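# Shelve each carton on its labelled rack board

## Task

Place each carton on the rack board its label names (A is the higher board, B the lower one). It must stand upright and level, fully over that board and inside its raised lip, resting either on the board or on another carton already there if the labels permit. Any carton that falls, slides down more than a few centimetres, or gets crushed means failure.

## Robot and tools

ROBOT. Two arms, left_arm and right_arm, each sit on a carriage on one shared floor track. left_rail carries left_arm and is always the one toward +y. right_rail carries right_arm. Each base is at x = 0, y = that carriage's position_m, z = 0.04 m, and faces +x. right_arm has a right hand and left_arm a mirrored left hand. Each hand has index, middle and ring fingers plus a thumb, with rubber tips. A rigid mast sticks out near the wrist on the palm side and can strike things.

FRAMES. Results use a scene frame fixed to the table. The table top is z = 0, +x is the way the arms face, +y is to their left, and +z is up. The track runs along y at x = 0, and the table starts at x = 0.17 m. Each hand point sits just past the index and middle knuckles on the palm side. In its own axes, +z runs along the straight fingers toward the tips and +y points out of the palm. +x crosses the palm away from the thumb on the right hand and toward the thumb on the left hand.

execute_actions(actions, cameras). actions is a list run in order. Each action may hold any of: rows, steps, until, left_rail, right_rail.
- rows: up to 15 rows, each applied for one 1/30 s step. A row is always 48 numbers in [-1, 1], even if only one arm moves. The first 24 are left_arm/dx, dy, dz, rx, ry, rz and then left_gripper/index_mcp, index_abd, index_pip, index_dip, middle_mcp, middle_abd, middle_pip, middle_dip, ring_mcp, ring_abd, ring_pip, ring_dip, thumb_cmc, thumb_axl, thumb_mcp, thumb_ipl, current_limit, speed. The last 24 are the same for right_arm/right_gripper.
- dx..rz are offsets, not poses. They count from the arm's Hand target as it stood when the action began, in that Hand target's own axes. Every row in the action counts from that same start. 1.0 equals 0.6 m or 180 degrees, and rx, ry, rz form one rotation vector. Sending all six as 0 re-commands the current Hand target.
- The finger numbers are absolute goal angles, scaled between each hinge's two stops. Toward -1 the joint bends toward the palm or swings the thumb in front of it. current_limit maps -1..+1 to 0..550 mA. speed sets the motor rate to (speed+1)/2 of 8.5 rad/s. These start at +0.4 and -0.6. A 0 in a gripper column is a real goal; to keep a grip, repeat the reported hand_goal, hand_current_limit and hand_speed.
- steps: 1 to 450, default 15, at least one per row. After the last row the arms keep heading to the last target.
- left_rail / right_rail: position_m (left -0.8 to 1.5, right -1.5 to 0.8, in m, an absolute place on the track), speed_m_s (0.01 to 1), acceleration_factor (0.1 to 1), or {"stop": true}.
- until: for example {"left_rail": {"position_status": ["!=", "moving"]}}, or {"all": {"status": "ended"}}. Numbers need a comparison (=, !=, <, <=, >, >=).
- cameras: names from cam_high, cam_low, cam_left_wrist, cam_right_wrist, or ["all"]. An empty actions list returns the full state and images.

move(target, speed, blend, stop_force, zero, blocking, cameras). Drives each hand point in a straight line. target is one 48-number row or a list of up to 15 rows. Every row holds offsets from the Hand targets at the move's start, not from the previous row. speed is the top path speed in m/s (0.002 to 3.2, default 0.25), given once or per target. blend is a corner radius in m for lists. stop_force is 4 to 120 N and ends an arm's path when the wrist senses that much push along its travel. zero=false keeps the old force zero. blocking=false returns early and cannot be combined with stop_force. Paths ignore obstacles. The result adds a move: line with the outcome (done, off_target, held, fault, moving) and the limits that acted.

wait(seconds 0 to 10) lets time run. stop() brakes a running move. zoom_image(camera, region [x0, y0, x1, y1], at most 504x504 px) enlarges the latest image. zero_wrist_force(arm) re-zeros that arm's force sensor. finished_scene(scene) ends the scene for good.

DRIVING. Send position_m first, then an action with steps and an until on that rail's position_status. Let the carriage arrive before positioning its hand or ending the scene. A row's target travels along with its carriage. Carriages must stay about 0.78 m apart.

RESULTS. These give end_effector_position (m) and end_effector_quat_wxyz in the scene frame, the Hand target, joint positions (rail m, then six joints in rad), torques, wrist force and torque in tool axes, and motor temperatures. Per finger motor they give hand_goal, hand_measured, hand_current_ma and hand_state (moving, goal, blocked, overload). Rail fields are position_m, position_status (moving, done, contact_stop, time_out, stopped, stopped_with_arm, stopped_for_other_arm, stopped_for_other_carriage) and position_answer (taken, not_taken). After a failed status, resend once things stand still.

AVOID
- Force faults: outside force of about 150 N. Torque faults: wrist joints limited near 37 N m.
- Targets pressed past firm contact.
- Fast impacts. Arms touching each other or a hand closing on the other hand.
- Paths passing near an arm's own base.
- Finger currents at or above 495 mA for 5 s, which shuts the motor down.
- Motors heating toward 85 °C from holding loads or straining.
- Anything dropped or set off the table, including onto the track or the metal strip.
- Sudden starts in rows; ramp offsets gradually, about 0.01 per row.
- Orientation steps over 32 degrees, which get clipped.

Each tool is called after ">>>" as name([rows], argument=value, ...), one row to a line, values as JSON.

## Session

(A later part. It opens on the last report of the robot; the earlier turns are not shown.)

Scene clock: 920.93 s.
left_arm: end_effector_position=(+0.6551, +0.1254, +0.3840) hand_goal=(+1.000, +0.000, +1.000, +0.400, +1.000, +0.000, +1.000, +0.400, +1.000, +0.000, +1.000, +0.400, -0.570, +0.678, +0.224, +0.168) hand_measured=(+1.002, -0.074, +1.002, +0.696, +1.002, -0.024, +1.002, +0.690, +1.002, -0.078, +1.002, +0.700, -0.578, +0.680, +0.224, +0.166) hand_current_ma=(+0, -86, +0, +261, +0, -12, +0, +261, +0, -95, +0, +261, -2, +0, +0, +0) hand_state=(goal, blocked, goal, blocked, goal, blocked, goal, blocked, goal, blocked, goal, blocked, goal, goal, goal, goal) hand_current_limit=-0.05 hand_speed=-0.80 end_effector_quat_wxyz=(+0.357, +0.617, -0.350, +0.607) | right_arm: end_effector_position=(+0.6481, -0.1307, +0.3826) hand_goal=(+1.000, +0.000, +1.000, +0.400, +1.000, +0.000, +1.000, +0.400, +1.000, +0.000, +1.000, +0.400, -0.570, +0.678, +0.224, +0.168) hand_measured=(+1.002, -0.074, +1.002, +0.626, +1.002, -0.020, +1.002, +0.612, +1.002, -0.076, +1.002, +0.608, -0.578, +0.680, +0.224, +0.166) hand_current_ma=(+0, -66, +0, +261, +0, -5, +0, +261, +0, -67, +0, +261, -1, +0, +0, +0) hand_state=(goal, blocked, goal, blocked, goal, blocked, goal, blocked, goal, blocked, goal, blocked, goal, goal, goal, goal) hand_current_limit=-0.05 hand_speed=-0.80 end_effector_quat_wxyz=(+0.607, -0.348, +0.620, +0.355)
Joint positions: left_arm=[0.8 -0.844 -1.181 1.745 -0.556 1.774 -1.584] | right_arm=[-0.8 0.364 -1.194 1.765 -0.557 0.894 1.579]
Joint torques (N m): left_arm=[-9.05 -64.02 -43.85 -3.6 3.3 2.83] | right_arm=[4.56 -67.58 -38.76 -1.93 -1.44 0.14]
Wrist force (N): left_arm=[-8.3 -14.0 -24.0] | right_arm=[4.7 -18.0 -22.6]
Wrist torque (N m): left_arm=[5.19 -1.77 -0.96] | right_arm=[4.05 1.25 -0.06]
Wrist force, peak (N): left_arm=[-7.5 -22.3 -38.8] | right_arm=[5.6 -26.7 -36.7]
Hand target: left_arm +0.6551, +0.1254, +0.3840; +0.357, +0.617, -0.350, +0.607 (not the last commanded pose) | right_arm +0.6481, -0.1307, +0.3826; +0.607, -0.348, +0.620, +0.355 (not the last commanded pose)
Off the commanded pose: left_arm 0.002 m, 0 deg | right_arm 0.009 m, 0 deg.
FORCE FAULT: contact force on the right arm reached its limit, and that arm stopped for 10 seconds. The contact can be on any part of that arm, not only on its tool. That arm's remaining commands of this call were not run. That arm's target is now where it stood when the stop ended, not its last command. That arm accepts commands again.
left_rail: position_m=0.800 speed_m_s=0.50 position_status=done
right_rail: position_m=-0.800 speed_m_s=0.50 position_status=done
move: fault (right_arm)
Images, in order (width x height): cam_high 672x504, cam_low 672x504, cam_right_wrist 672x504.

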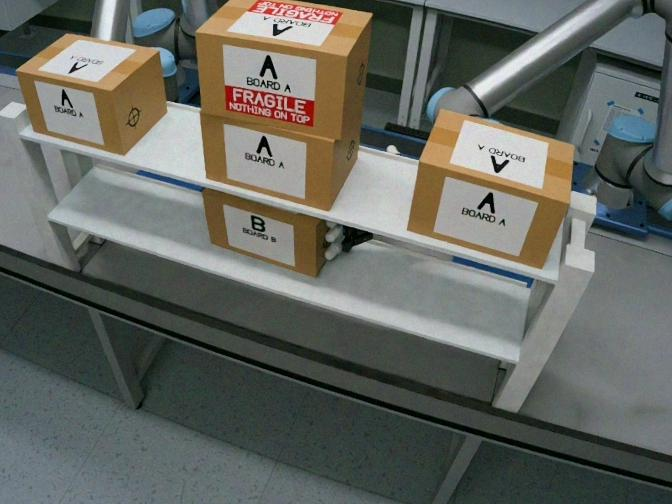

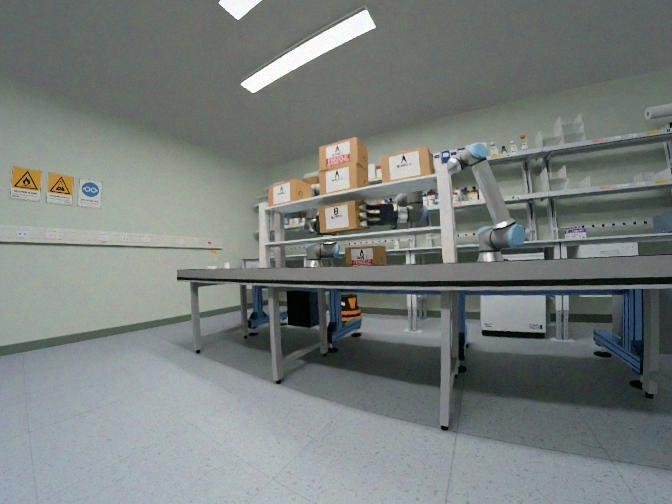

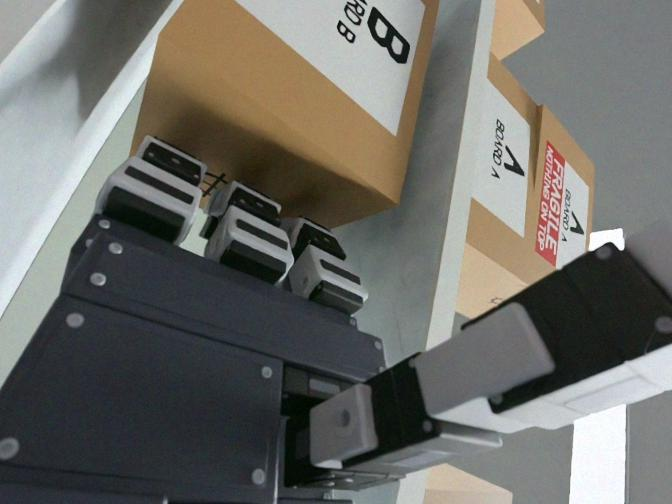

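>>> execute_actions(actions=[], cameras=["cam_left_wrist","cam_low"])

>>> zoom_image(camera="cam_low", region=[290, 190, 380, 258])

Scene clock: 923.77 s.
left_arm: end_effector_position=(+0.6551, +0.1254, +0.3840) hand_goal=(+1.000, +0.000, +1.000, +0.400, +1.000, +0.000, +1.000, +0.400, +1.000, +0.000, +1.000, +0.400, -0.570, +0.678, +0.224, +0.168) hand_measured=(+1.002, -0.074, +1.002, +0.696, +1.002, -0.024, +1.002, +0.690, +1.002, -0.078, +1.002, +0.700, -0.578, +0.680, +0.224, +0.166) hand_current_ma=(+0, -86, +0, +261, +0, -12, +0, +261, +0, -95, +0, +261, -2, +0, +0, +0) hand_state=(goal, blocked, goal, blocked, goal, blocked, goal, blocked, goal, blocked, goal, blocked, goal, goal, goal, goal) hand_current_limit=-0.05 hand_speed=-0.80 end_effector_quat_wxyz=(+0.357, +0.617, -0.350, +0.607) | right_arm: end_effector_position=(+0.6481, -0.1307, +0.3826) hand_goal=(+1.000, +0.000, +1.000, +0.400, +1.000, +0.000, +1.000, +0.400, +1.000, +0.000, +1.000, +0.400, -0.570, +0.678, +0.224, +0.168) hand_measured=(+1.002, -0.074, +1.002, +0.624, +1.002, -0.020, +1.002, +0.612, +1.002, -0.076, +1.002, +0.606, -0.578, +0.680, +0.224, +0.166) hand_current_ma=(+0, -66, +0, +261, +0, -5, +0, +261, +0, -67, +0, +261, -1, +0, +0, +0) hand_state=(goal, blocked, goal, blocked, goal, blocked, goal, blocked, goal, blocked, goal, blocked, goal, goal, goal, goal) hand_current_limit=-0.05 hand_speed=-0.80 end_effector_quat_wxyz=(+0.607, -0.348, +0.620, +0.355)
Joint positions: left_arm=[0.8 -0.844 -1.181 1.745 -0.556 1.774 -1.584] | right_arm=[-0.8 0.364 -1.194 1.765 -0.557 0.894 1.579]
Joint velocities: within noise
Joint torques (N m): left_arm=[-10.27 -66.59 -43.32 -3.62 3.67 2.86] | right_arm=[26.89 -69.29 -54.64 -6.29 -8.89 0.19]
Motor temperatures (°C): left_arm=[29 23 30 30 35 32] | right_arm=[26 24 28 33 31 33]
Wrist force (N): left_arm=[-8.1 -14.0 -24.0] | right_arm=[5.0 -17.6 -22.7]
Wrist torque (N m): left_arm=[5.15 -1.77 -0.95] | right_arm=[4.07 1.21 -0.02]
Wrist force, peak (N): left_arm=[-8.8 -14.5 -23.9] | right_arm=[5.4 -17.6 -23.0]
Hand target: left_arm +0.6551, +0.1254, +0.3840; +0.357, +0.617, -0.350, +0.607 (not the last commanded pose) | right_arm +0.6481, -0.1307, +0.3826; +0.607, -0.348, +0.620, +0.355 (not the last commanded pose)
Off the commanded pose: left_arm 0.002 m, 0 deg | right_arm 0.009 m, 0 deg.
left_rail: position_m=0.800 speed_m_s=0.50 position_status=done
right_rail: position_m=-0.800 speed_m_s=0.50 position_status=done
Images, in order (width x height): cam_low 672x504, cam_left_wrist 672x504.

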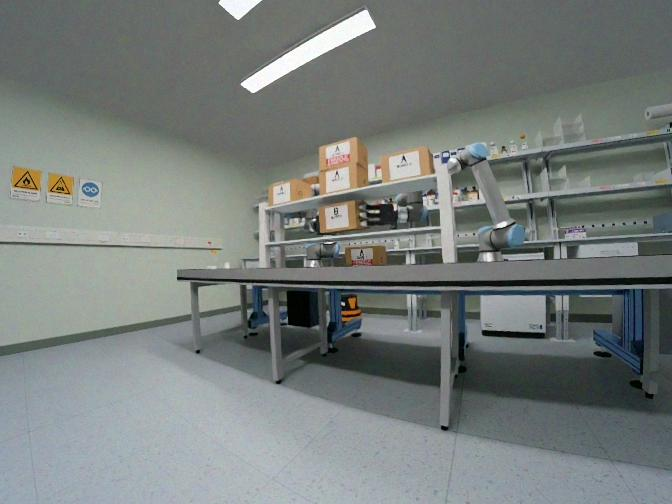

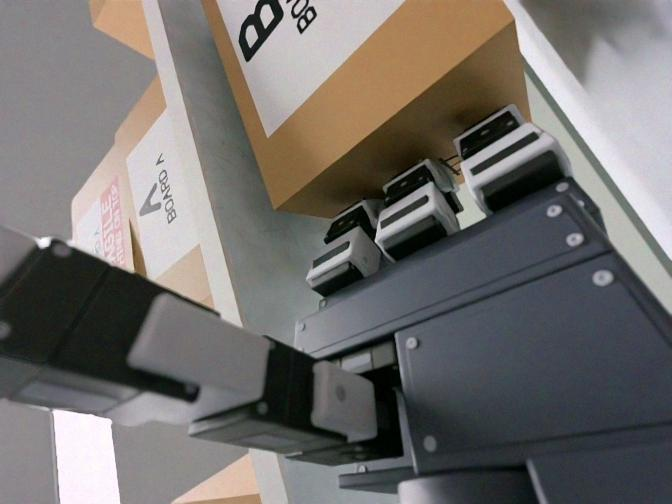

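Scaled by 5.600 from the camera's 672x504 image, which has a finer 960x720 frame.

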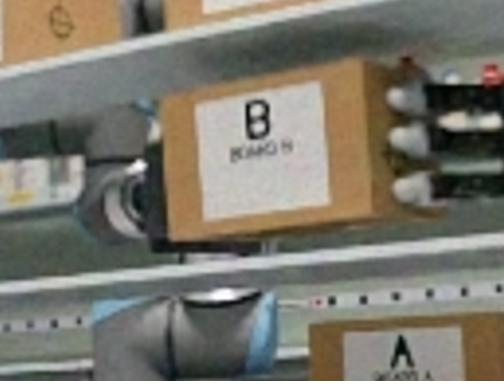

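>>> move(target=[-0.000174,0.008659,-0.005,0,0,0, 1,0,1,0.4, 1,0,1,0.4, 1,0,1,0.4, -0.571,0.678,0.2247,0.1676, -0.05,-0.8, 0,0.000833,0.001443,0,0,0, 1,0,1,0.4, 1,0,1,0.4, 1,0,1,0.4, -0.571,0.678,0.2247,0.1676, -0.05,-0.8], speed=0.01, cameras=["cam_low","cam_high"])

>>> zoom_image(camera="cam_low", region=[290, 190, 380, 258])

>>> zoom_image(camera="cam_high", region=[190, 160, 390, 310])

Scene clock: 930.87 s.
left_arm: end_effector_position=(+0.6492, +0.1254, +0.3840) hand_goal=(+1.000, +0.000, +1.000, +0.400, +1.000, +0.000, +1.000, +0.400, +1.000, +0.000, +1.000, +0.400, -0.570, +0.678, +0.224, +0.168) hand_measured=(+1.002, -0.074, +1.002, +0.696, +1.002, -0.024, +1.002, +0.690, +1.002, -0.078, +1.002, +0.700, -0.578, +0.680, +0.224, +0.166) hand_current_ma=(+0, -87, +0, +261, +0, -12, +0, +261, +0, -95, +0, +261, -2, +0, +0, +0) hand_state=(goal, blocked, goal, blocked, goal, blocked, goal, blocked, goal, blocked, goal, blocked, goal, goal, goal, goal) hand_current_limit=-0.05 hand_speed=-0.80 end_effector_quat_wxyz=(+0.357, +0.617, -0.350, +0.607) | right_arm: end_effector_position=(+0.6481, -0.1297, +0.3825) hand_goal=(+1.000, +0.000, +1.000, +0.400, +1.000, +0.000, +1.000, +0.400, +1.000, +0.000, +1.000, +0.400, -0.570, +0.678, +0.224, +0.168) hand_measured=(+1.002, -0.076, +1.002, +0.620, +1.002, -0.022, +1.002, +0.610, +1.002, -0.076, +1.002, +0.604, -0.578, +0.680, +0.224, +0.166) hand_current_ma=(+0, -68, +0, +261, +0, -6, +0, +261, +0, -67, +0, +261, -1, +0, +0, +0) hand_state=(goal, blocked, goal, blocked, goal, blocked, goal, blocked, goal, blocked, goal, blocked, goal, goal, goal, goal) hand_current_limit=-0.05 hand_speed=-0.80 end_effector_quat_wxyz=(+0.607, -0.348, +0.620, +0.355)
Joint positions: left_arm=[0.8 -0.85 -1.188 1.756 -0.559 1.768 -1.584] | right_arm=[-0.8 0.365 -1.193 1.764 -0.557 0.895 1.579]
Joint torques (N m): left_arm=[-50.44 -82.88 -46.62 -13.58 3.65 0.03] | right_arm=[39.02 -49.63 -71.2 -2.29 -2.81 1.33]
Wrist force (N): left_arm=[-8.3 -18.2 -32.1] | right_arm=[5.0 -22.0 -30.0]
Wrist torque (N m): left_arm=[6.74 -1.94 -0.83] | right_arm=[5.70 1.50 -0.13]
Wrist force, peak (N): left_arm=[-8.3 -18.2 -32.1] | right_arm=[4.7 -22.4 -29.9]
Hand target: left_arm +0.6491, +0.1254, +0.3840; +0.357, +0.617, -0.350, +0.607 | right_arm +0.6481, -0.1297, +0.3826; +0.607, -0.348, +0.620, +0.355
Off the commanded pose: left_arm 0.000 m, 0 deg | right_arm 0.000 m, 0 deg.
left_rail: position_m=0.800 speed_m_s=0.50 position_status=done
right_rail: position_m=-0.800 speed_m_s=0.50 position_status=done
move: done
Images, in order (width x height): cam_high 672x504, cam_low 672x504.

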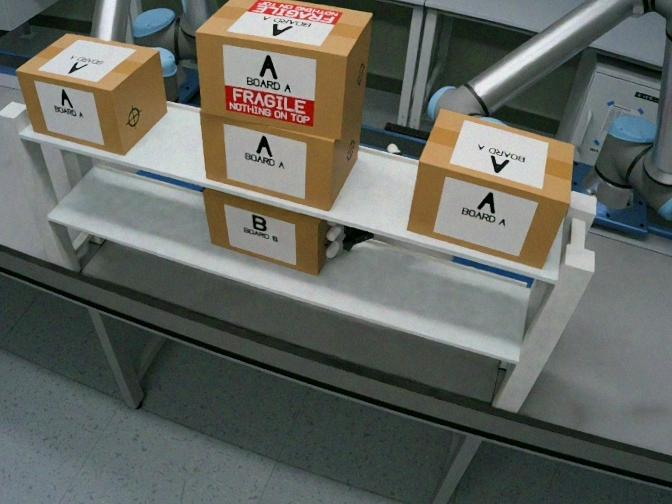

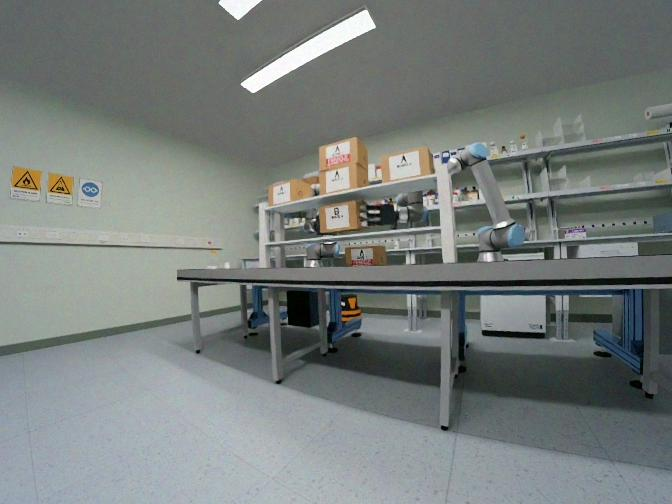

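Scaled by 5.600 from the camera's 672x504 image, which has a finer 960x720 frame.

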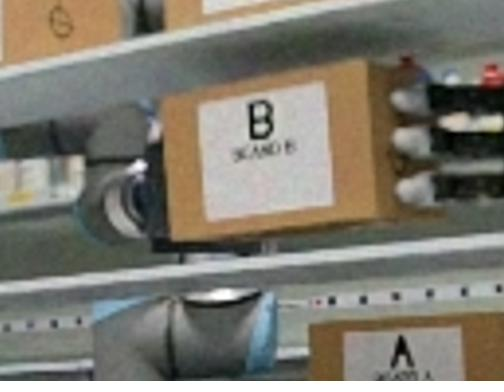

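Scaled by 2.520 from the camera's 672x504 image, which has a finer 960x720 frame.

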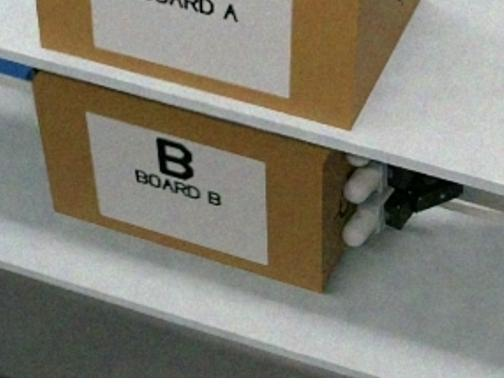

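>>> move(target=[-0.033327,-0.000502,0.000291,0,0,0, 1,0,1,0.4, 1,0,1,0.4, 1,0,1,0.4, -0.571,0.678,0.2247,0.1676, -0.05,-0.8, 0.033327,-0.000502,0.000291,0,0,0, 1,0,1,0.4, 1,0,1,0.4, 1,0,1,0.4, -0.571,0.678,0.2247,0.1676, -0.05,-0.8], speed=0.012, stop_force=5, cameras=["cam_low","cam_high"])

>>> zoom_image(camera="cam_low", region=[290, 190, 380, 258])

>>> zoom_image(camera="cam_high", region=[190, 160, 390, 310])

Scene clock: 934.27 s.
left_arm: end_effector_position=(+0.6491, +0.1254, +0.3640) hand_goal=(+1.000, +0.000, +1.000, +0.400, +1.000, +0.000, +1.000, +0.400, +1.000, +0.000, +1.000, +0.400, -0.570, +0.678, +0.224, +0.168) hand_measured=(+1.002, -0.076, +1.002, +0.696, +1.002, -0.024, +1.002, +0.690, +1.002, -0.080, +1.002, +0.700, -0.578, +0.680, +0.224, +0.166) hand_current_ma=(+0, -87, +0, +261, +0, -12, +0, +261, +0, -96, +0, +261, -2, +0, +0, +0) hand_state=(goal, blocked, goal, blocked, goal, blocked, goal, blocked, goal, blocked, goal, blocked, goal, goal, goal, goal) hand_current_limit=-0.05 hand_speed=-0.80 end_effector_quat_wxyz=(+0.357, +0.617, -0.350, +0.607) | right_arm: end_effector_position=(+0.6480, -0.1297, +0.3626) hand_goal=(+1.000, +0.000, +1.000, +0.400, +1.000, +0.000, +1.000, +0.400, +1.000, +0.000, +1.000, +0.400, -0.570, +0.678, +0.224, +0.168) hand_measured=(+1.002, -0.076, +1.002, +0.620, +1.002, -0.022, +1.002, +0.610, +1.002, -0.076, +1.002, +0.604, -0.578, +0.680, +0.224, +0.166) hand_current_ma=(+0, -69, +0, +261, +0, -6, +0, +261, +0, -67, +0, +261, -1, +0, +0, +0) hand_state=(goal, blocked, goal, blocked, goal, blocked, goal, blocked, goal, blocked, goal, blocked, goal, goal, goal, goal) hand_current_limit=-0.05 hand_speed=-0.80 end_effector_quat_wxyz=(+0.607, -0.348, +0.620, +0.355)
Joint positions: left_arm=[0.8 -0.851 -1.17 1.77 -0.592 1.767 -1.584] | right_arm=[-0.8 0.365 -1.174 1.779 -0.59 0.895 1.579]
Joint torques (N m): left_arm=[-48.96 -58.52 -45.01 -14.13 7.39 -0.16] | right_arm=[30.69 -62.99 -38.88 -8.25 -4.64 -0.23]
Wrist force (N): left_arm=[-8.0 -18.4 -32.5] | right_arm=[4.8 -22.8 -30.2]
Wrist torque (N m): left_arm=[6.79 -1.98 -0.83] | right_arm=[5.67 1.48 -0.16]
Wrist force, peak (N): left_arm=[-8.0 -19.6 -34.5] | right_arm=[5.0 -23.6 -32.2]
Hand target: left_arm +0.6491, +0.1254, +0.3640; +0.357, +0.617, -0.350, +0.607 | right_arm +0.6480, -0.1297, +0.3626; +0.607, -0.348, +0.620, +0.355
Off the commanded pose: left_arm 0.000 m, 0 deg | right_arm 0.000 m, 0 deg.
left_rail: position_m=0.800 speed_m_s=0.50 position_status=done
right_rail: position_m=-0.800 speed_m_s=0.50 position_status=done
move: done
Images, in order (width x height): cam_high 672x504, cam_low 672x504.

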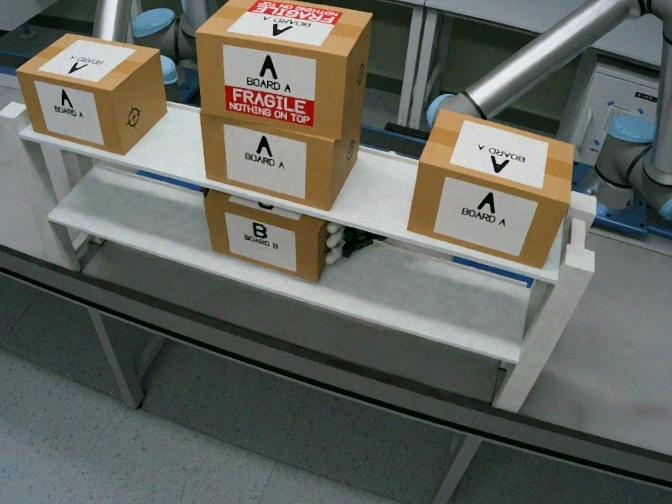

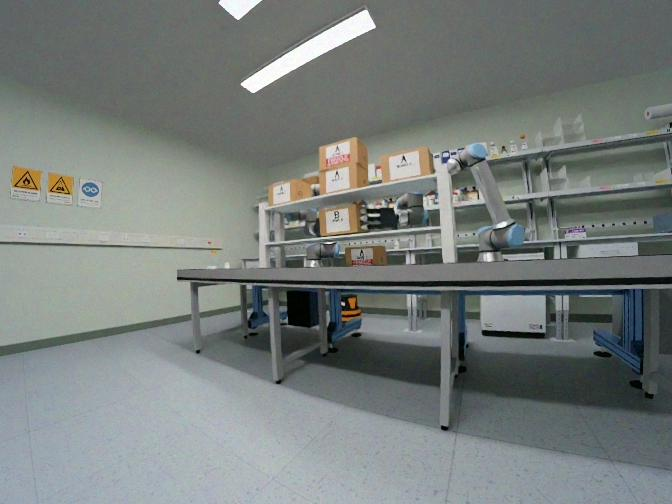

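Scaled by 5.600 from the camera's 672x504 image, which has a finer 960x720 frame.

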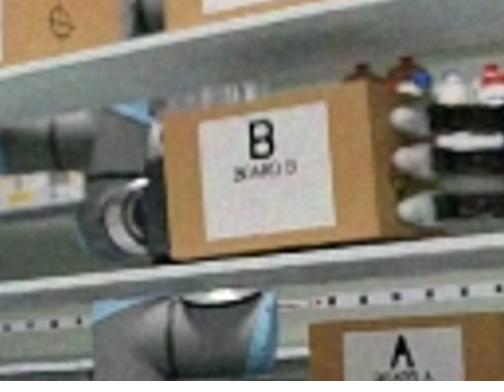

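Scaled by 2.520 from the camera's 672x504 image, which has a finer 960x720 frame.

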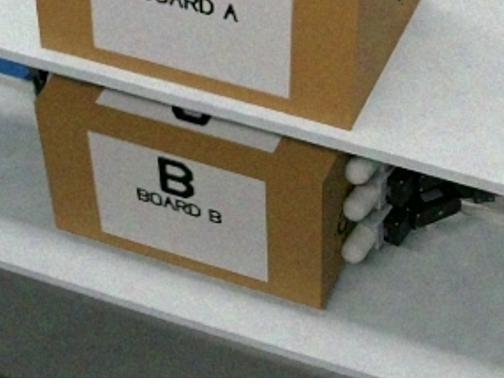

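>>> move(target=[-0.023329,-0.000351,0.000204,0,0,0, 1,0,1,0.4, 1,0,1,0.4, 1,0,1,0.4, -0.571,0.678,0.2247,0.1676, -0.05,-0.8, 0.023329,-0.000351,0.000204,0,0,0, 1,0,1,0.4, 1,0,1,0.4, 1,0,1,0.4, -0.571,0.678,0.2247,0.1676, -0.05,-0.8], speed=0.01, stop_force=4, cameras=["cam_low","cam_high"])

>>> zoom_image(camera="cam_low", region=[290, 190, 380, 258])

>>> zoom_image(camera="cam_high", region=[190, 160, 390, 310])

Scene clock: 937.77 s.
left_arm: end_effector_position=(+0.6491, +0.1253, +0.3500) hand_goal=(+1.000, +0.000, +1.000, +0.400, +1.000, +0.000, +1.000, +0.400, +1.000, +0.000, +1.000, +0.400, -0.570, +0.678, +0.224, +0.168) hand_measured=(+1.002, -0.076, +1.002, +0.696, +1.002, -0.024, +1.002, +0.690, +1.002, -0.080, +1.002, +0.700, -0.578, +0.680, +0.224, +0.166) hand_current_ma=(+0, -87, +0, +261, +0, -12, +0, +261, +0, -96, +0, +261, -2, +0, +0, +0) hand_state=(goal, blocked, goal, blocked, goal, blocked, goal, blocked, goal, blocked, goal, blocked, goal, goal, goal, goal) hand_current_limit=-0.05 hand_speed=-0.80 end_effector_quat_wxyz=(+0.357, +0.617, -0.350, +0.607) | right_arm: end_effector_position=(+0.6480, -0.1297, +0.3490) hand_goal=(+1.000, +0.000, +1.000, +0.400, +1.000, +0.000, +1.000, +0.400, +1.000, +0.000, +1.000, +0.400, -0.570, +0.678, +0.224, +0.168) hand_measured=(+1.002, -0.074, +1.002, +0.620, +1.002, -0.016, +1.002, +0.610, +1.002, -0.072, +1.002, +0.604, -0.578, +0.680, +0.224, +0.166) hand_current_ma=(+0, -66, +0, +261, +0, -4, +0, +261, +0, -63, +0, +261, -1, +0, +0, +0) hand_state=(goal, blocked, goal, blocked, goal, goal, goal, blocked, goal, blocked, goal, blocked, goal, goal, goal, goal) hand_current_limit=-0.05 hand_speed=-0.80 end_effector_quat_wxyz=(+0.607, -0.348, +0.620, +0.355)
Joint positions: left_arm=[0.8 -0.851 -1.156 1.78 -0.615 1.767 -1.584] | right_arm=[-0.8 0.365 -1.161 1.788 -0.612 0.895 1.579]
Joint torques (N m): left_arm=[-48.7 -56.59 -44.19 -13.16 11.06 0.19] | right_arm=[36.38 -83.84 -53.86 -1.6 -5.88 -2.05]
Wrist force (N): left_arm=[-5.8 -19.3 -33.3] | right_arm=[0.8 -22.9 -30.3]
Wrist torque (N m): left_arm=[6.97 -1.72 -0.58] | right_arm=[5.63 1.29 -0.67]
Wrist force, peak (N): left_arm=[-6.1 -19.5 -34.1] | right_arm=[1.2 -23.2 -30.9]
Hand target: left_arm +0.6491, +0.1253, +0.3500; +0.357, +0.617, -0.350, +0.607 | right_arm +0.6480, -0.1297, +0.3490; +0.607, -0.348, +0.620, +0.355
Off the commanded pose: left_arm 0.000 m, 0 deg | right_arm 0.000 m, 0 deg.
left_rail: position_m=0.800 speed_m_s=0.50 position_status=done
right_rail: position_m=-0.800 speed_m_s=0.50 position_status=done
move: contact (right_arm)
Images, in order (width x height): cam_high 672x504, cam_low 672x504.

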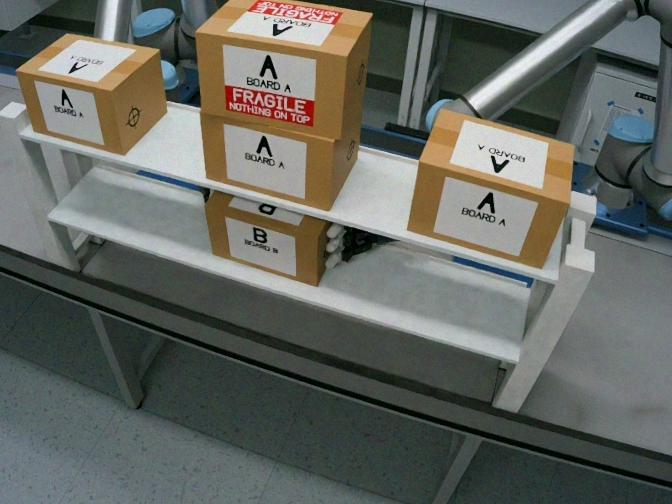

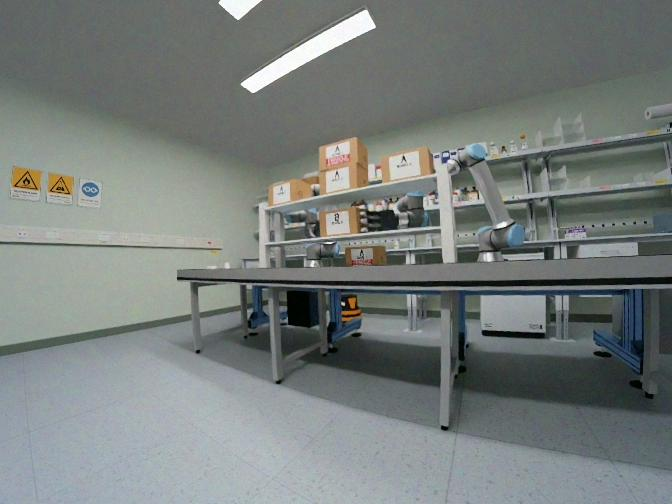

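Scaled by 5.600 from the camera's 672x504 image, which has a finer 960x720 frame.

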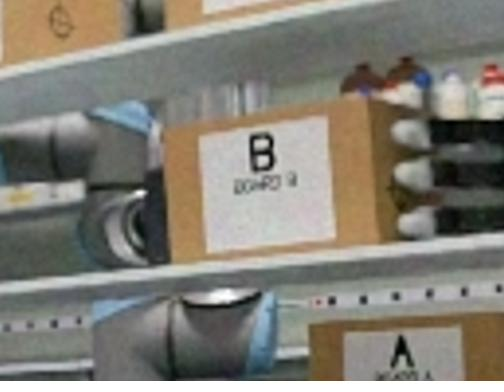

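Scaled by 2.520 from the camera's 672x504 image, which has a finer 960x720 frame.

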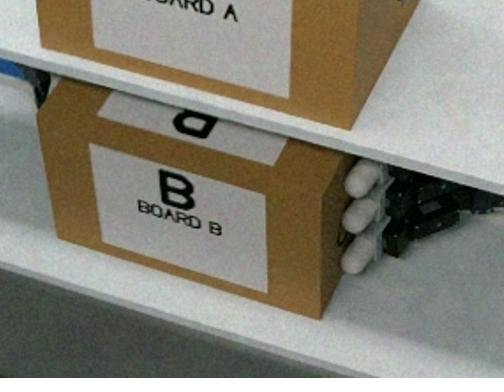

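>>> execute_actions([
  {"rows":[[0,0,0,0,0,0, 1,-0.08,1,0.4, 1,-0.04,1,0.4, 1,-0.08,1,0.4, -0.571,0.678,0.2247,0.1676, -0.05,-0.8, 0,0,0,0,0,0, 1,-0.08,1,0.4, 1,-0.04,1,0.4, 1,-0.08,1,0.4, -0.571,0.678,0.2247,0.1676, -0.05,-0.8]],"steps":30},
], cameras=["cam_low","cam_high"])

>>> zoom_image(camera="cam_low", region=[290, 190, 380, 258])

>>> zoom_image(camera="cam_high", region=[190, 160, 390, 310])

Scene clock: 940.57 s.
left_arm: end_effector_position=(+0.6491, +0.1253, +0.3500) hand_goal=(+1.000, -0.080, +1.000, +0.400, +1.000, -0.040, +1.000, +0.400, +1.000, -0.080, +1.000, +0.400, -0.570, +0.678, +0.224, +0.168) hand_measured=(+1.002, -0.092, +1.002, +0.696, +1.002, -0.036, +1.002, +0.690, +1.002, -0.098, +1.002, +0.700, -0.578, +0.680, +0.224, +0.166) hand_current_ma=(+0, -4, +0, +261, +0, +0, +0, +261, +0, -7, +0, +261, -2, +0, +0, +0) hand_state=(goal, goal, goal, blocked, goal, goal, goal, blocked, goal, goal, goal, blocked, goal, goal, goal, goal) hand_current_limit=-0.05 hand_speed=-0.80 end_effector_quat_wxyz=(+0.357, +0.617, -0.350, +0.607) | right_arm: end_effector_position=(+0.6480, -0.1297, +0.3491) hand_goal=(+1.000, -0.080, +1.000, +0.400, +1.000, -0.040, +1.000, +0.400, +1.000, -0.080, +1.000, +0.400, -0.570, +0.678, +0.224, +0.168) hand_measured=(+1.002, -0.082, +1.002, +0.620, +1.002, -0.022, +1.002, +0.610, +1.002, -0.082, +1.002, +0.604, -0.578, +0.680, +0.224, +0.166) hand_current_ma=(+0, +0, +0, +261, +0, +4, +0, +261, +0, +0, +0, +261, -1, +0, +0, +0) hand_state=(goal, goal, goal, blocked, goal, goal, goal, blocked, goal, goal, goal, blocked, goal, goal, goal, goal) hand_current_limit=-0.05 hand_speed=-0.80 end_effector_quat_wxyz=(+0.607, -0.348, +0.620, +0.355)
Joint positions: left_arm=[0.8 -0.851 -1.156 1.78 -0.615 1.767 -1.584] | right_arm=[-0.8 0.365 -1.161 1.788 -0.612 0.895 1.579]
Joint torques (N m): left_arm=[-50 -58.46 -44.41 -2.14 10.94 0.04] | right_arm=[37.5 -61.43 -34.89 -2.76 -5.81 -1.94]
Wrist force (N): left_arm=[1.8 -19.1 -35.8] | right_arm=[-4.5 -21.9 -31.6]
Wrist torque (N m): left_arm=[7.28 -1.02 0.54] | right_arm=[5.68 0.94 -1.37]
Wrist force, peak (N): left_arm=[1.5 -19.1 -35.9] | right_arm=[-4.1 -22.5 -31.6]
Hand target: left_arm +0.6491, +0.1253, +0.3500; +0.357, +0.617, -0.350, +0.607 | right_arm +0.6480, -0.1297, +0.3490; +0.607, -0.348, +0.620, +0.355
Off the commanded pose: left_arm 0.000 m, 0 deg | right_arm 0.000 m, 0 deg.
left_rail: position_m=0.800 speed_m_s=0.50 position_status=done
right_rail: position_m=-0.800 speed_m_s=0.50 position_status=done
Images, in order (width x height): cam_high 672x504, cam_low 672x504.

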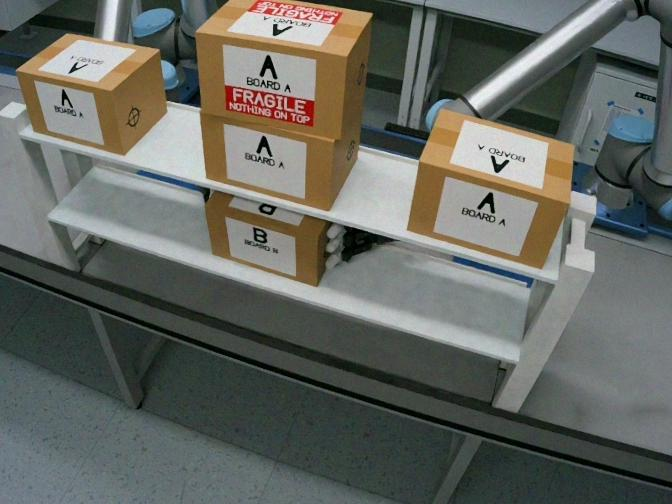

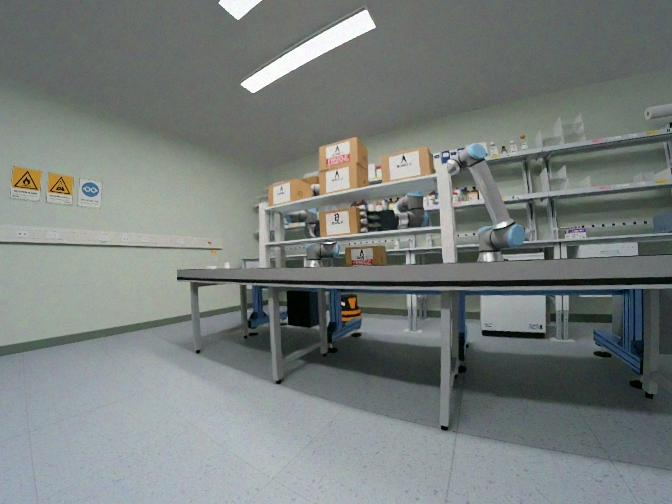

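Scaled by 5.600 from the camera's 672x504 image, which has a finer 960x720 frame.

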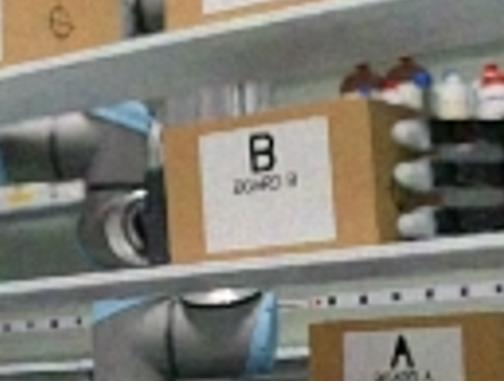

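Scaled by 2.520 from the camera's 672x504 image, which has a finer 960x720 frame.

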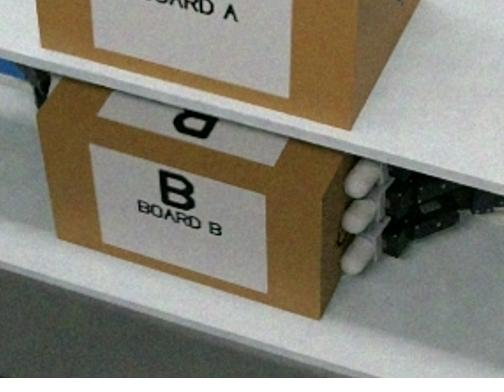

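>>> execute_actions([
  {"rows":[[0,0,0,0,0,0, 1,-0.08,1,0.72, 1,-0.04,1,0.4, 1,-0.08,1,0.72, -0.571,0.678,0.2247,0.1676, -0.05,-0.93, 0,0,0,0,0,0, 1,-0.08,1,0.72, 1,-0.04,1,0.4, 1,-0.08,1,0.72, -0.571,0.678,0.2247,0.1676, -0.05,-0.93]],"steps":90},
], cameras=["cam_low","cam_high"])

>>> zoom_image(camera="cam_low", region=[290, 190, 380, 258])

>>> zoom_image(camera="cam_high", region=[190, 160, 390, 310])

Scene clock: 944.47 s.
left_arm: end_effector_position=(+0.6491, +0.1253, +0.3500) hand_goal=(+1.000, -0.080, +1.000, +0.720, +1.000, -0.040, +1.000, +0.400, +1.000, -0.080, +1.000, +0.720, -0.570, +0.678, +0.224, +0.168) hand_measured=(+1.000, -0.092, +1.000, +0.736, +1.004, -0.038, +1.002, +0.692, +1.000, -0.098, +1.000, +0.734, -0.578, +0.680, +0.224, +0.166) hand_current_ma=(+0, -4, +0, +8, +0, +0, +0, +261, +0, -7, +0, +5, -2, +0, +0, +0) hand_state=(goal, goal, goal, goal, goal, goal, goal, blocked, goal, goal, goal, goal, goal, goal, goal, goal) hand_current_limit=-0.05 hand_speed=-0.93 end_effector_quat_wxyz=(+0.357, +0.617, -0.350, +0.607) | right_arm: end_effector_position=(+0.6480, -0.1297, +0.3490) hand_goal=(+1.000, -0.080, +1.000, +0.720, +1.000, -0.040, +1.000, +0.400, +1.000, -0.080, +1.000, +0.720, -0.570, +0.678, +0.224, +0.168) hand_measured=(+1.000, -0.082, +1.000, +0.716, +1.004, -0.022, +1.002, +0.610, +1.000, -0.082, +1.000, +0.718, -0.578, +0.680, +0.224, +0.166) hand_current_ma=(+0, +0, +0, +0, +0, +4, +0, +261, +0, +0, +0, +0, -1, +0, +0, +0) hand_state=(goal, goal, goal, goal, goal, goal, goal, blocked, goal, goal, goal, goal, goal, goal, goal, goal) hand_current_limit=-0.05 hand_speed=-0.93 end_effector_quat_wxyz=(+0.607, -0.348, +0.620, +0.355)
Joint positions: left_arm=[0.8 -0.851 -1.156 1.78 -0.615 1.767 -1.584] | right_arm=[-0.8 0.365 -1.161 1.788 -0.612 0.895 1.579]
Joint torques (N m): left_arm=[-5.82 -58.13 -45.02 -2.21 1.99 -0.09] | right_arm=[2.58 -58.07 -33.5 -4.06 -5.78 -1.99]
Wrist force (N): left_arm=[-0.5 -9.4 -17.6] | right_arm=[-3.1 -12.7 -14.0]
Wrist torque (N m): left_arm=[3.91 -0.67 0.05] | right_arm=[2.32 0.34 -0.79]
Wrist force, peak (N): left_arm=[1.4 -19.3 -35.8] | right_arm=[-4.2 -21.8 -32.0]
Hand target: left_arm +0.6491, +0.1253, +0.3500; +0.357, +0.617, -0.350, +0.607 | right_arm +0.6480, -0.1297, +0.3490; +0.607, -0.348, +0.620, +0.355
Off the commanded pose: left_arm 0.000 m, 0 deg | right_arm 0.000 m, 0 deg.
left_rail: position_m=0.800 speed_m_s=0.50 position_status=done
right_rail: position_m=-0.800 speed_m_s=0.50 position_status=done
Images, in order (width x height): cam_high 672x504, cam_low 672x504.

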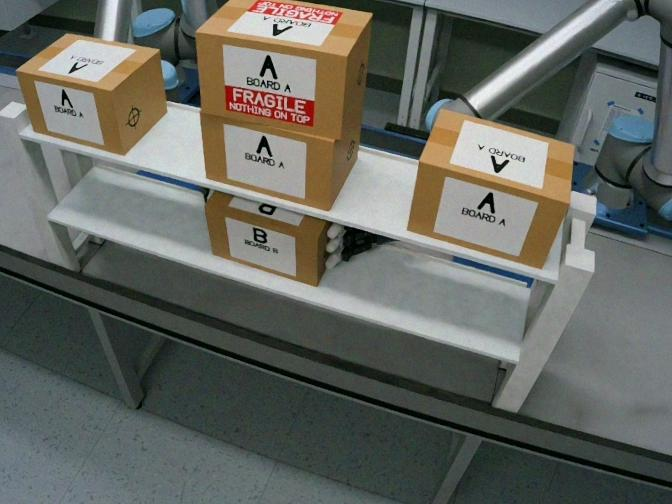

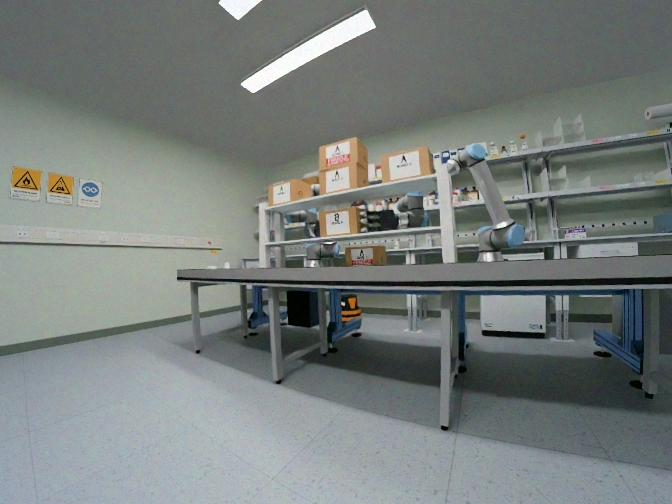

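Scaled by 5.600 from the camera's 672x504 image, which has a finer 960x720 frame.

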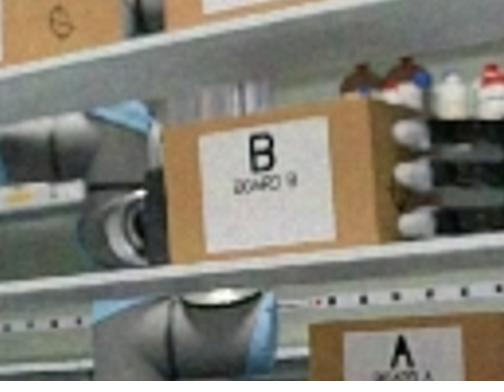

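Scaled by 2.520 from the camera's 672x504 image, which has a finer 960x720 frame.

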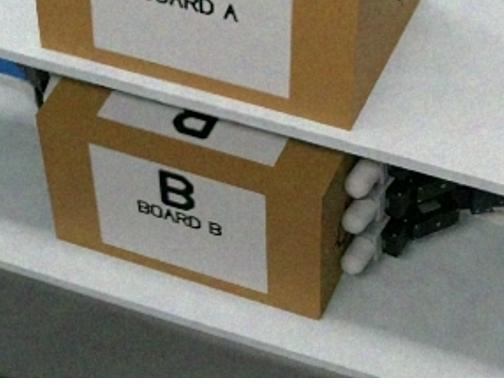

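>>> execute_actions([
  {"rows":[[0,0,0,0,0,0, 1,-0.08,1,0.74, 1,-0.04,1,0.74, 1,-0.08,1,0.74, -0.571,0.678,0.2247,0.1676, -0.05,-0.95, 0,0,0,0,0,0, 1,-0.08,1,0.74, 1,-0.04,1,0.74, 1,-0.08,1,0.74, -0.571,0.678,0.2247,0.1676, -0.05,-0.95]],"steps":60},
], cameras=["cam_low","cam_high","cam_right_wrist"])

>>> zoom_image(camera="cam_low", region=[290, 190, 380, 258])

>>> zoom_image(camera="cam_high", region=[190, 160, 390, 310])

>>> zoom_image(camera="cam_right_wrist", region=[0, 0, 504, 360])

Scene clock: 947.53 s.
left_arm: end_effector_position=(+0.6491, +0.1253, +0.3500) hand_goal=(+1.000, -0.080, +1.000, +0.740, +1.000, -0.040, +1.000, +0.740, +1.000, -0.080, +1.000, +0.740, -0.570, +0.678, +0.224, +0.168) hand_measured=(+1.000, -0.092, +1.000, +0.746, +1.000, -0.040, +1.000, +0.748, +1.000, -0.098, +1.000, +0.744, -0.578, +0.680, +0.224, +0.166) hand_current_ma=(+0, -4, +0, +1, +0, +0, +0, +2, +0, -7, +0, +1, -2, +0, +0, +0) hand_state=(goal, goal, goal, goal, goal, goal, goal, goal, goal, goal, goal, goal, goal, goal, goal, goal) hand_current_limit=-0.05 hand_speed=-0.95 end_effector_quat_wxyz=(+0.357, +0.617, -0.350, +0.607) | right_arm: end_effector_position=(+0.6480, -0.1297, +0.3490) hand_goal=(+1.000, -0.080, +1.000, +0.740, +1.000, -0.040, +1.000, +0.740, +1.000, -0.080, +1.000, +0.740, -0.570, +0.678, +0.224, +0.168) hand_measured=(+1.000, -0.082, +1.000, +0.736, +1.000, -0.040, +1.000, +0.738, +1.000, -0.082, +1.000, +0.738, -0.578, +0.680, +0.224, +0.166) hand_current_ma=(+0, +0, +0, +0, +0, +0, +0, +0, +0, +0, +0, +0, -1, +0, +0, +0) hand_state=(goal, goal, goal, goal, goal, goal, goal, goal, goal, goal, goal, goal, goal, goal, goal, goal) hand_current_limit=-0.05 hand_speed=-0.95 end_effector_quat_wxyz=(+0.607, -0.348, +0.620, +0.355)
Joint positions: left_arm=[0.8 -0.851 -1.156 1.78 -0.615 1.767 -1.584] | right_arm=[-0.8 0.365 -1.161 1.788 -0.612 0.895 1.579]
Joint torques (N m): left_arm=[-7.74 -60.16 -42.66 -2 2.25 -0.16] | right_arm=[2.22 -58.78 -33.69 -1.85 1.95 -1.87]
Wrist force (N): left_arm=[-0.6 -1.0 -3.6] | right_arm=[-6.9 -4.8 1.8]
Wrist torque (N m): left_arm=[0.82 -0.28 -0.17] | right_arm=[-0.88 0.61 -0.86]
Wrist force, peak (N): left_arm=[-0.4 -9.6 -17.7] | right_arm=[-2.7 -13.4 -14.2]
Hand target: left_arm +0.6491, +0.1253, +0.3500; +0.357, +0.617, -0.350, +0.607 | right_arm +0.6480, -0.1297, +0.3490; +0.607, -0.348, +0.620, +0.355
Off the commanded pose: left_arm 0.000 m, 0 deg | right_arm 0.000 m, 0 deg.
left_rail: position_m=0.800 speed_m_s=0.50 position_status=done
right_rail: position_m=-0.800 speed_m_s=0.50 position_status=done
Images, in order (width x height): cam_high 672x504, cam_low 672x504, cam_right_wrist 672x504.

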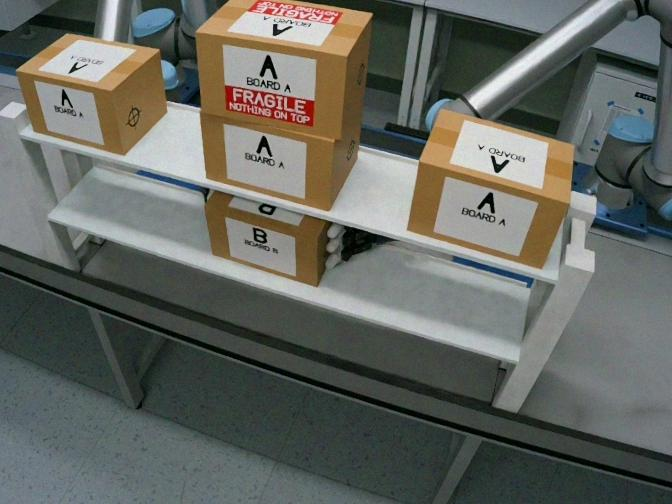

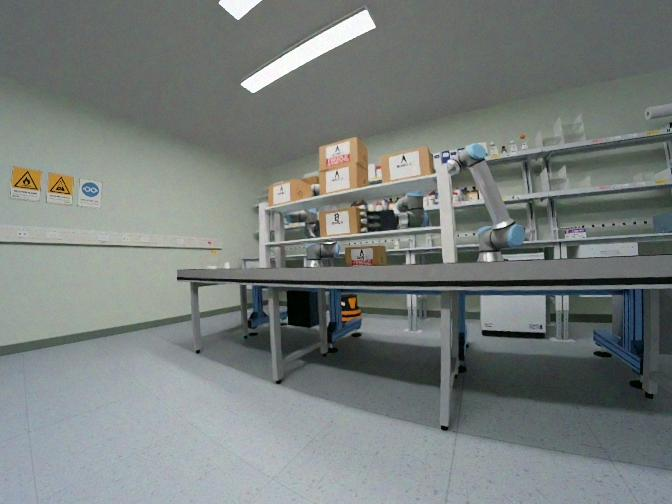

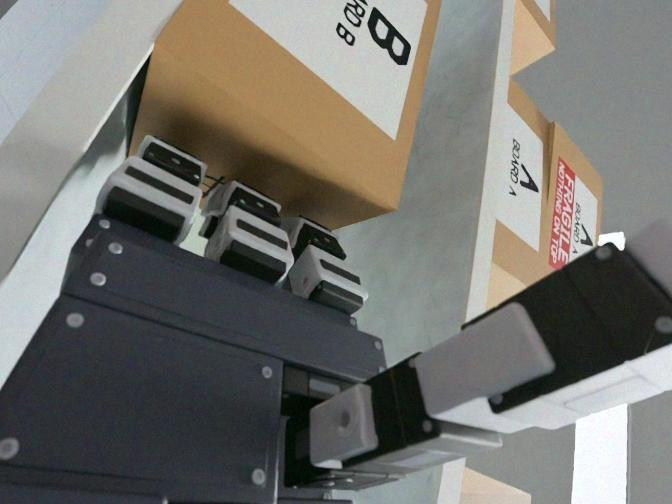

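Scaled by 5.600 from the camera's 672x504 image, which has a finer 960x720 frame.

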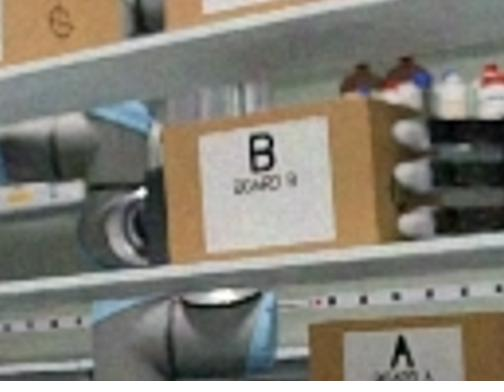

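Scaled by 2.520 from the camera's 672x504 image, which has a finer 960x720 frame.

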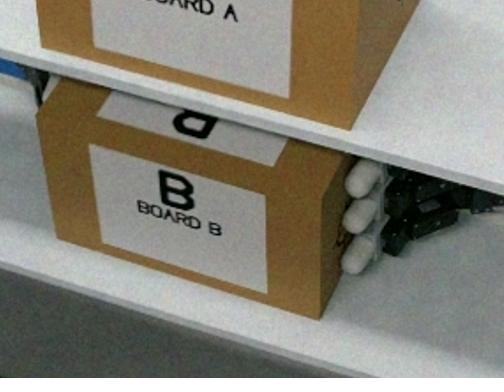

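Scaled by 1.000.

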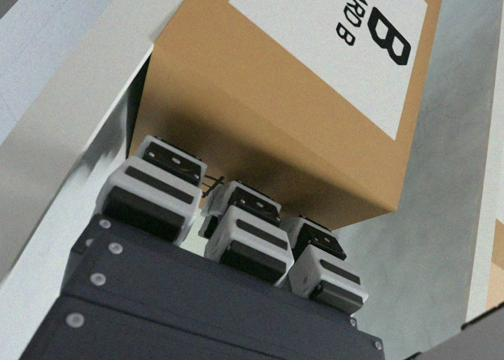

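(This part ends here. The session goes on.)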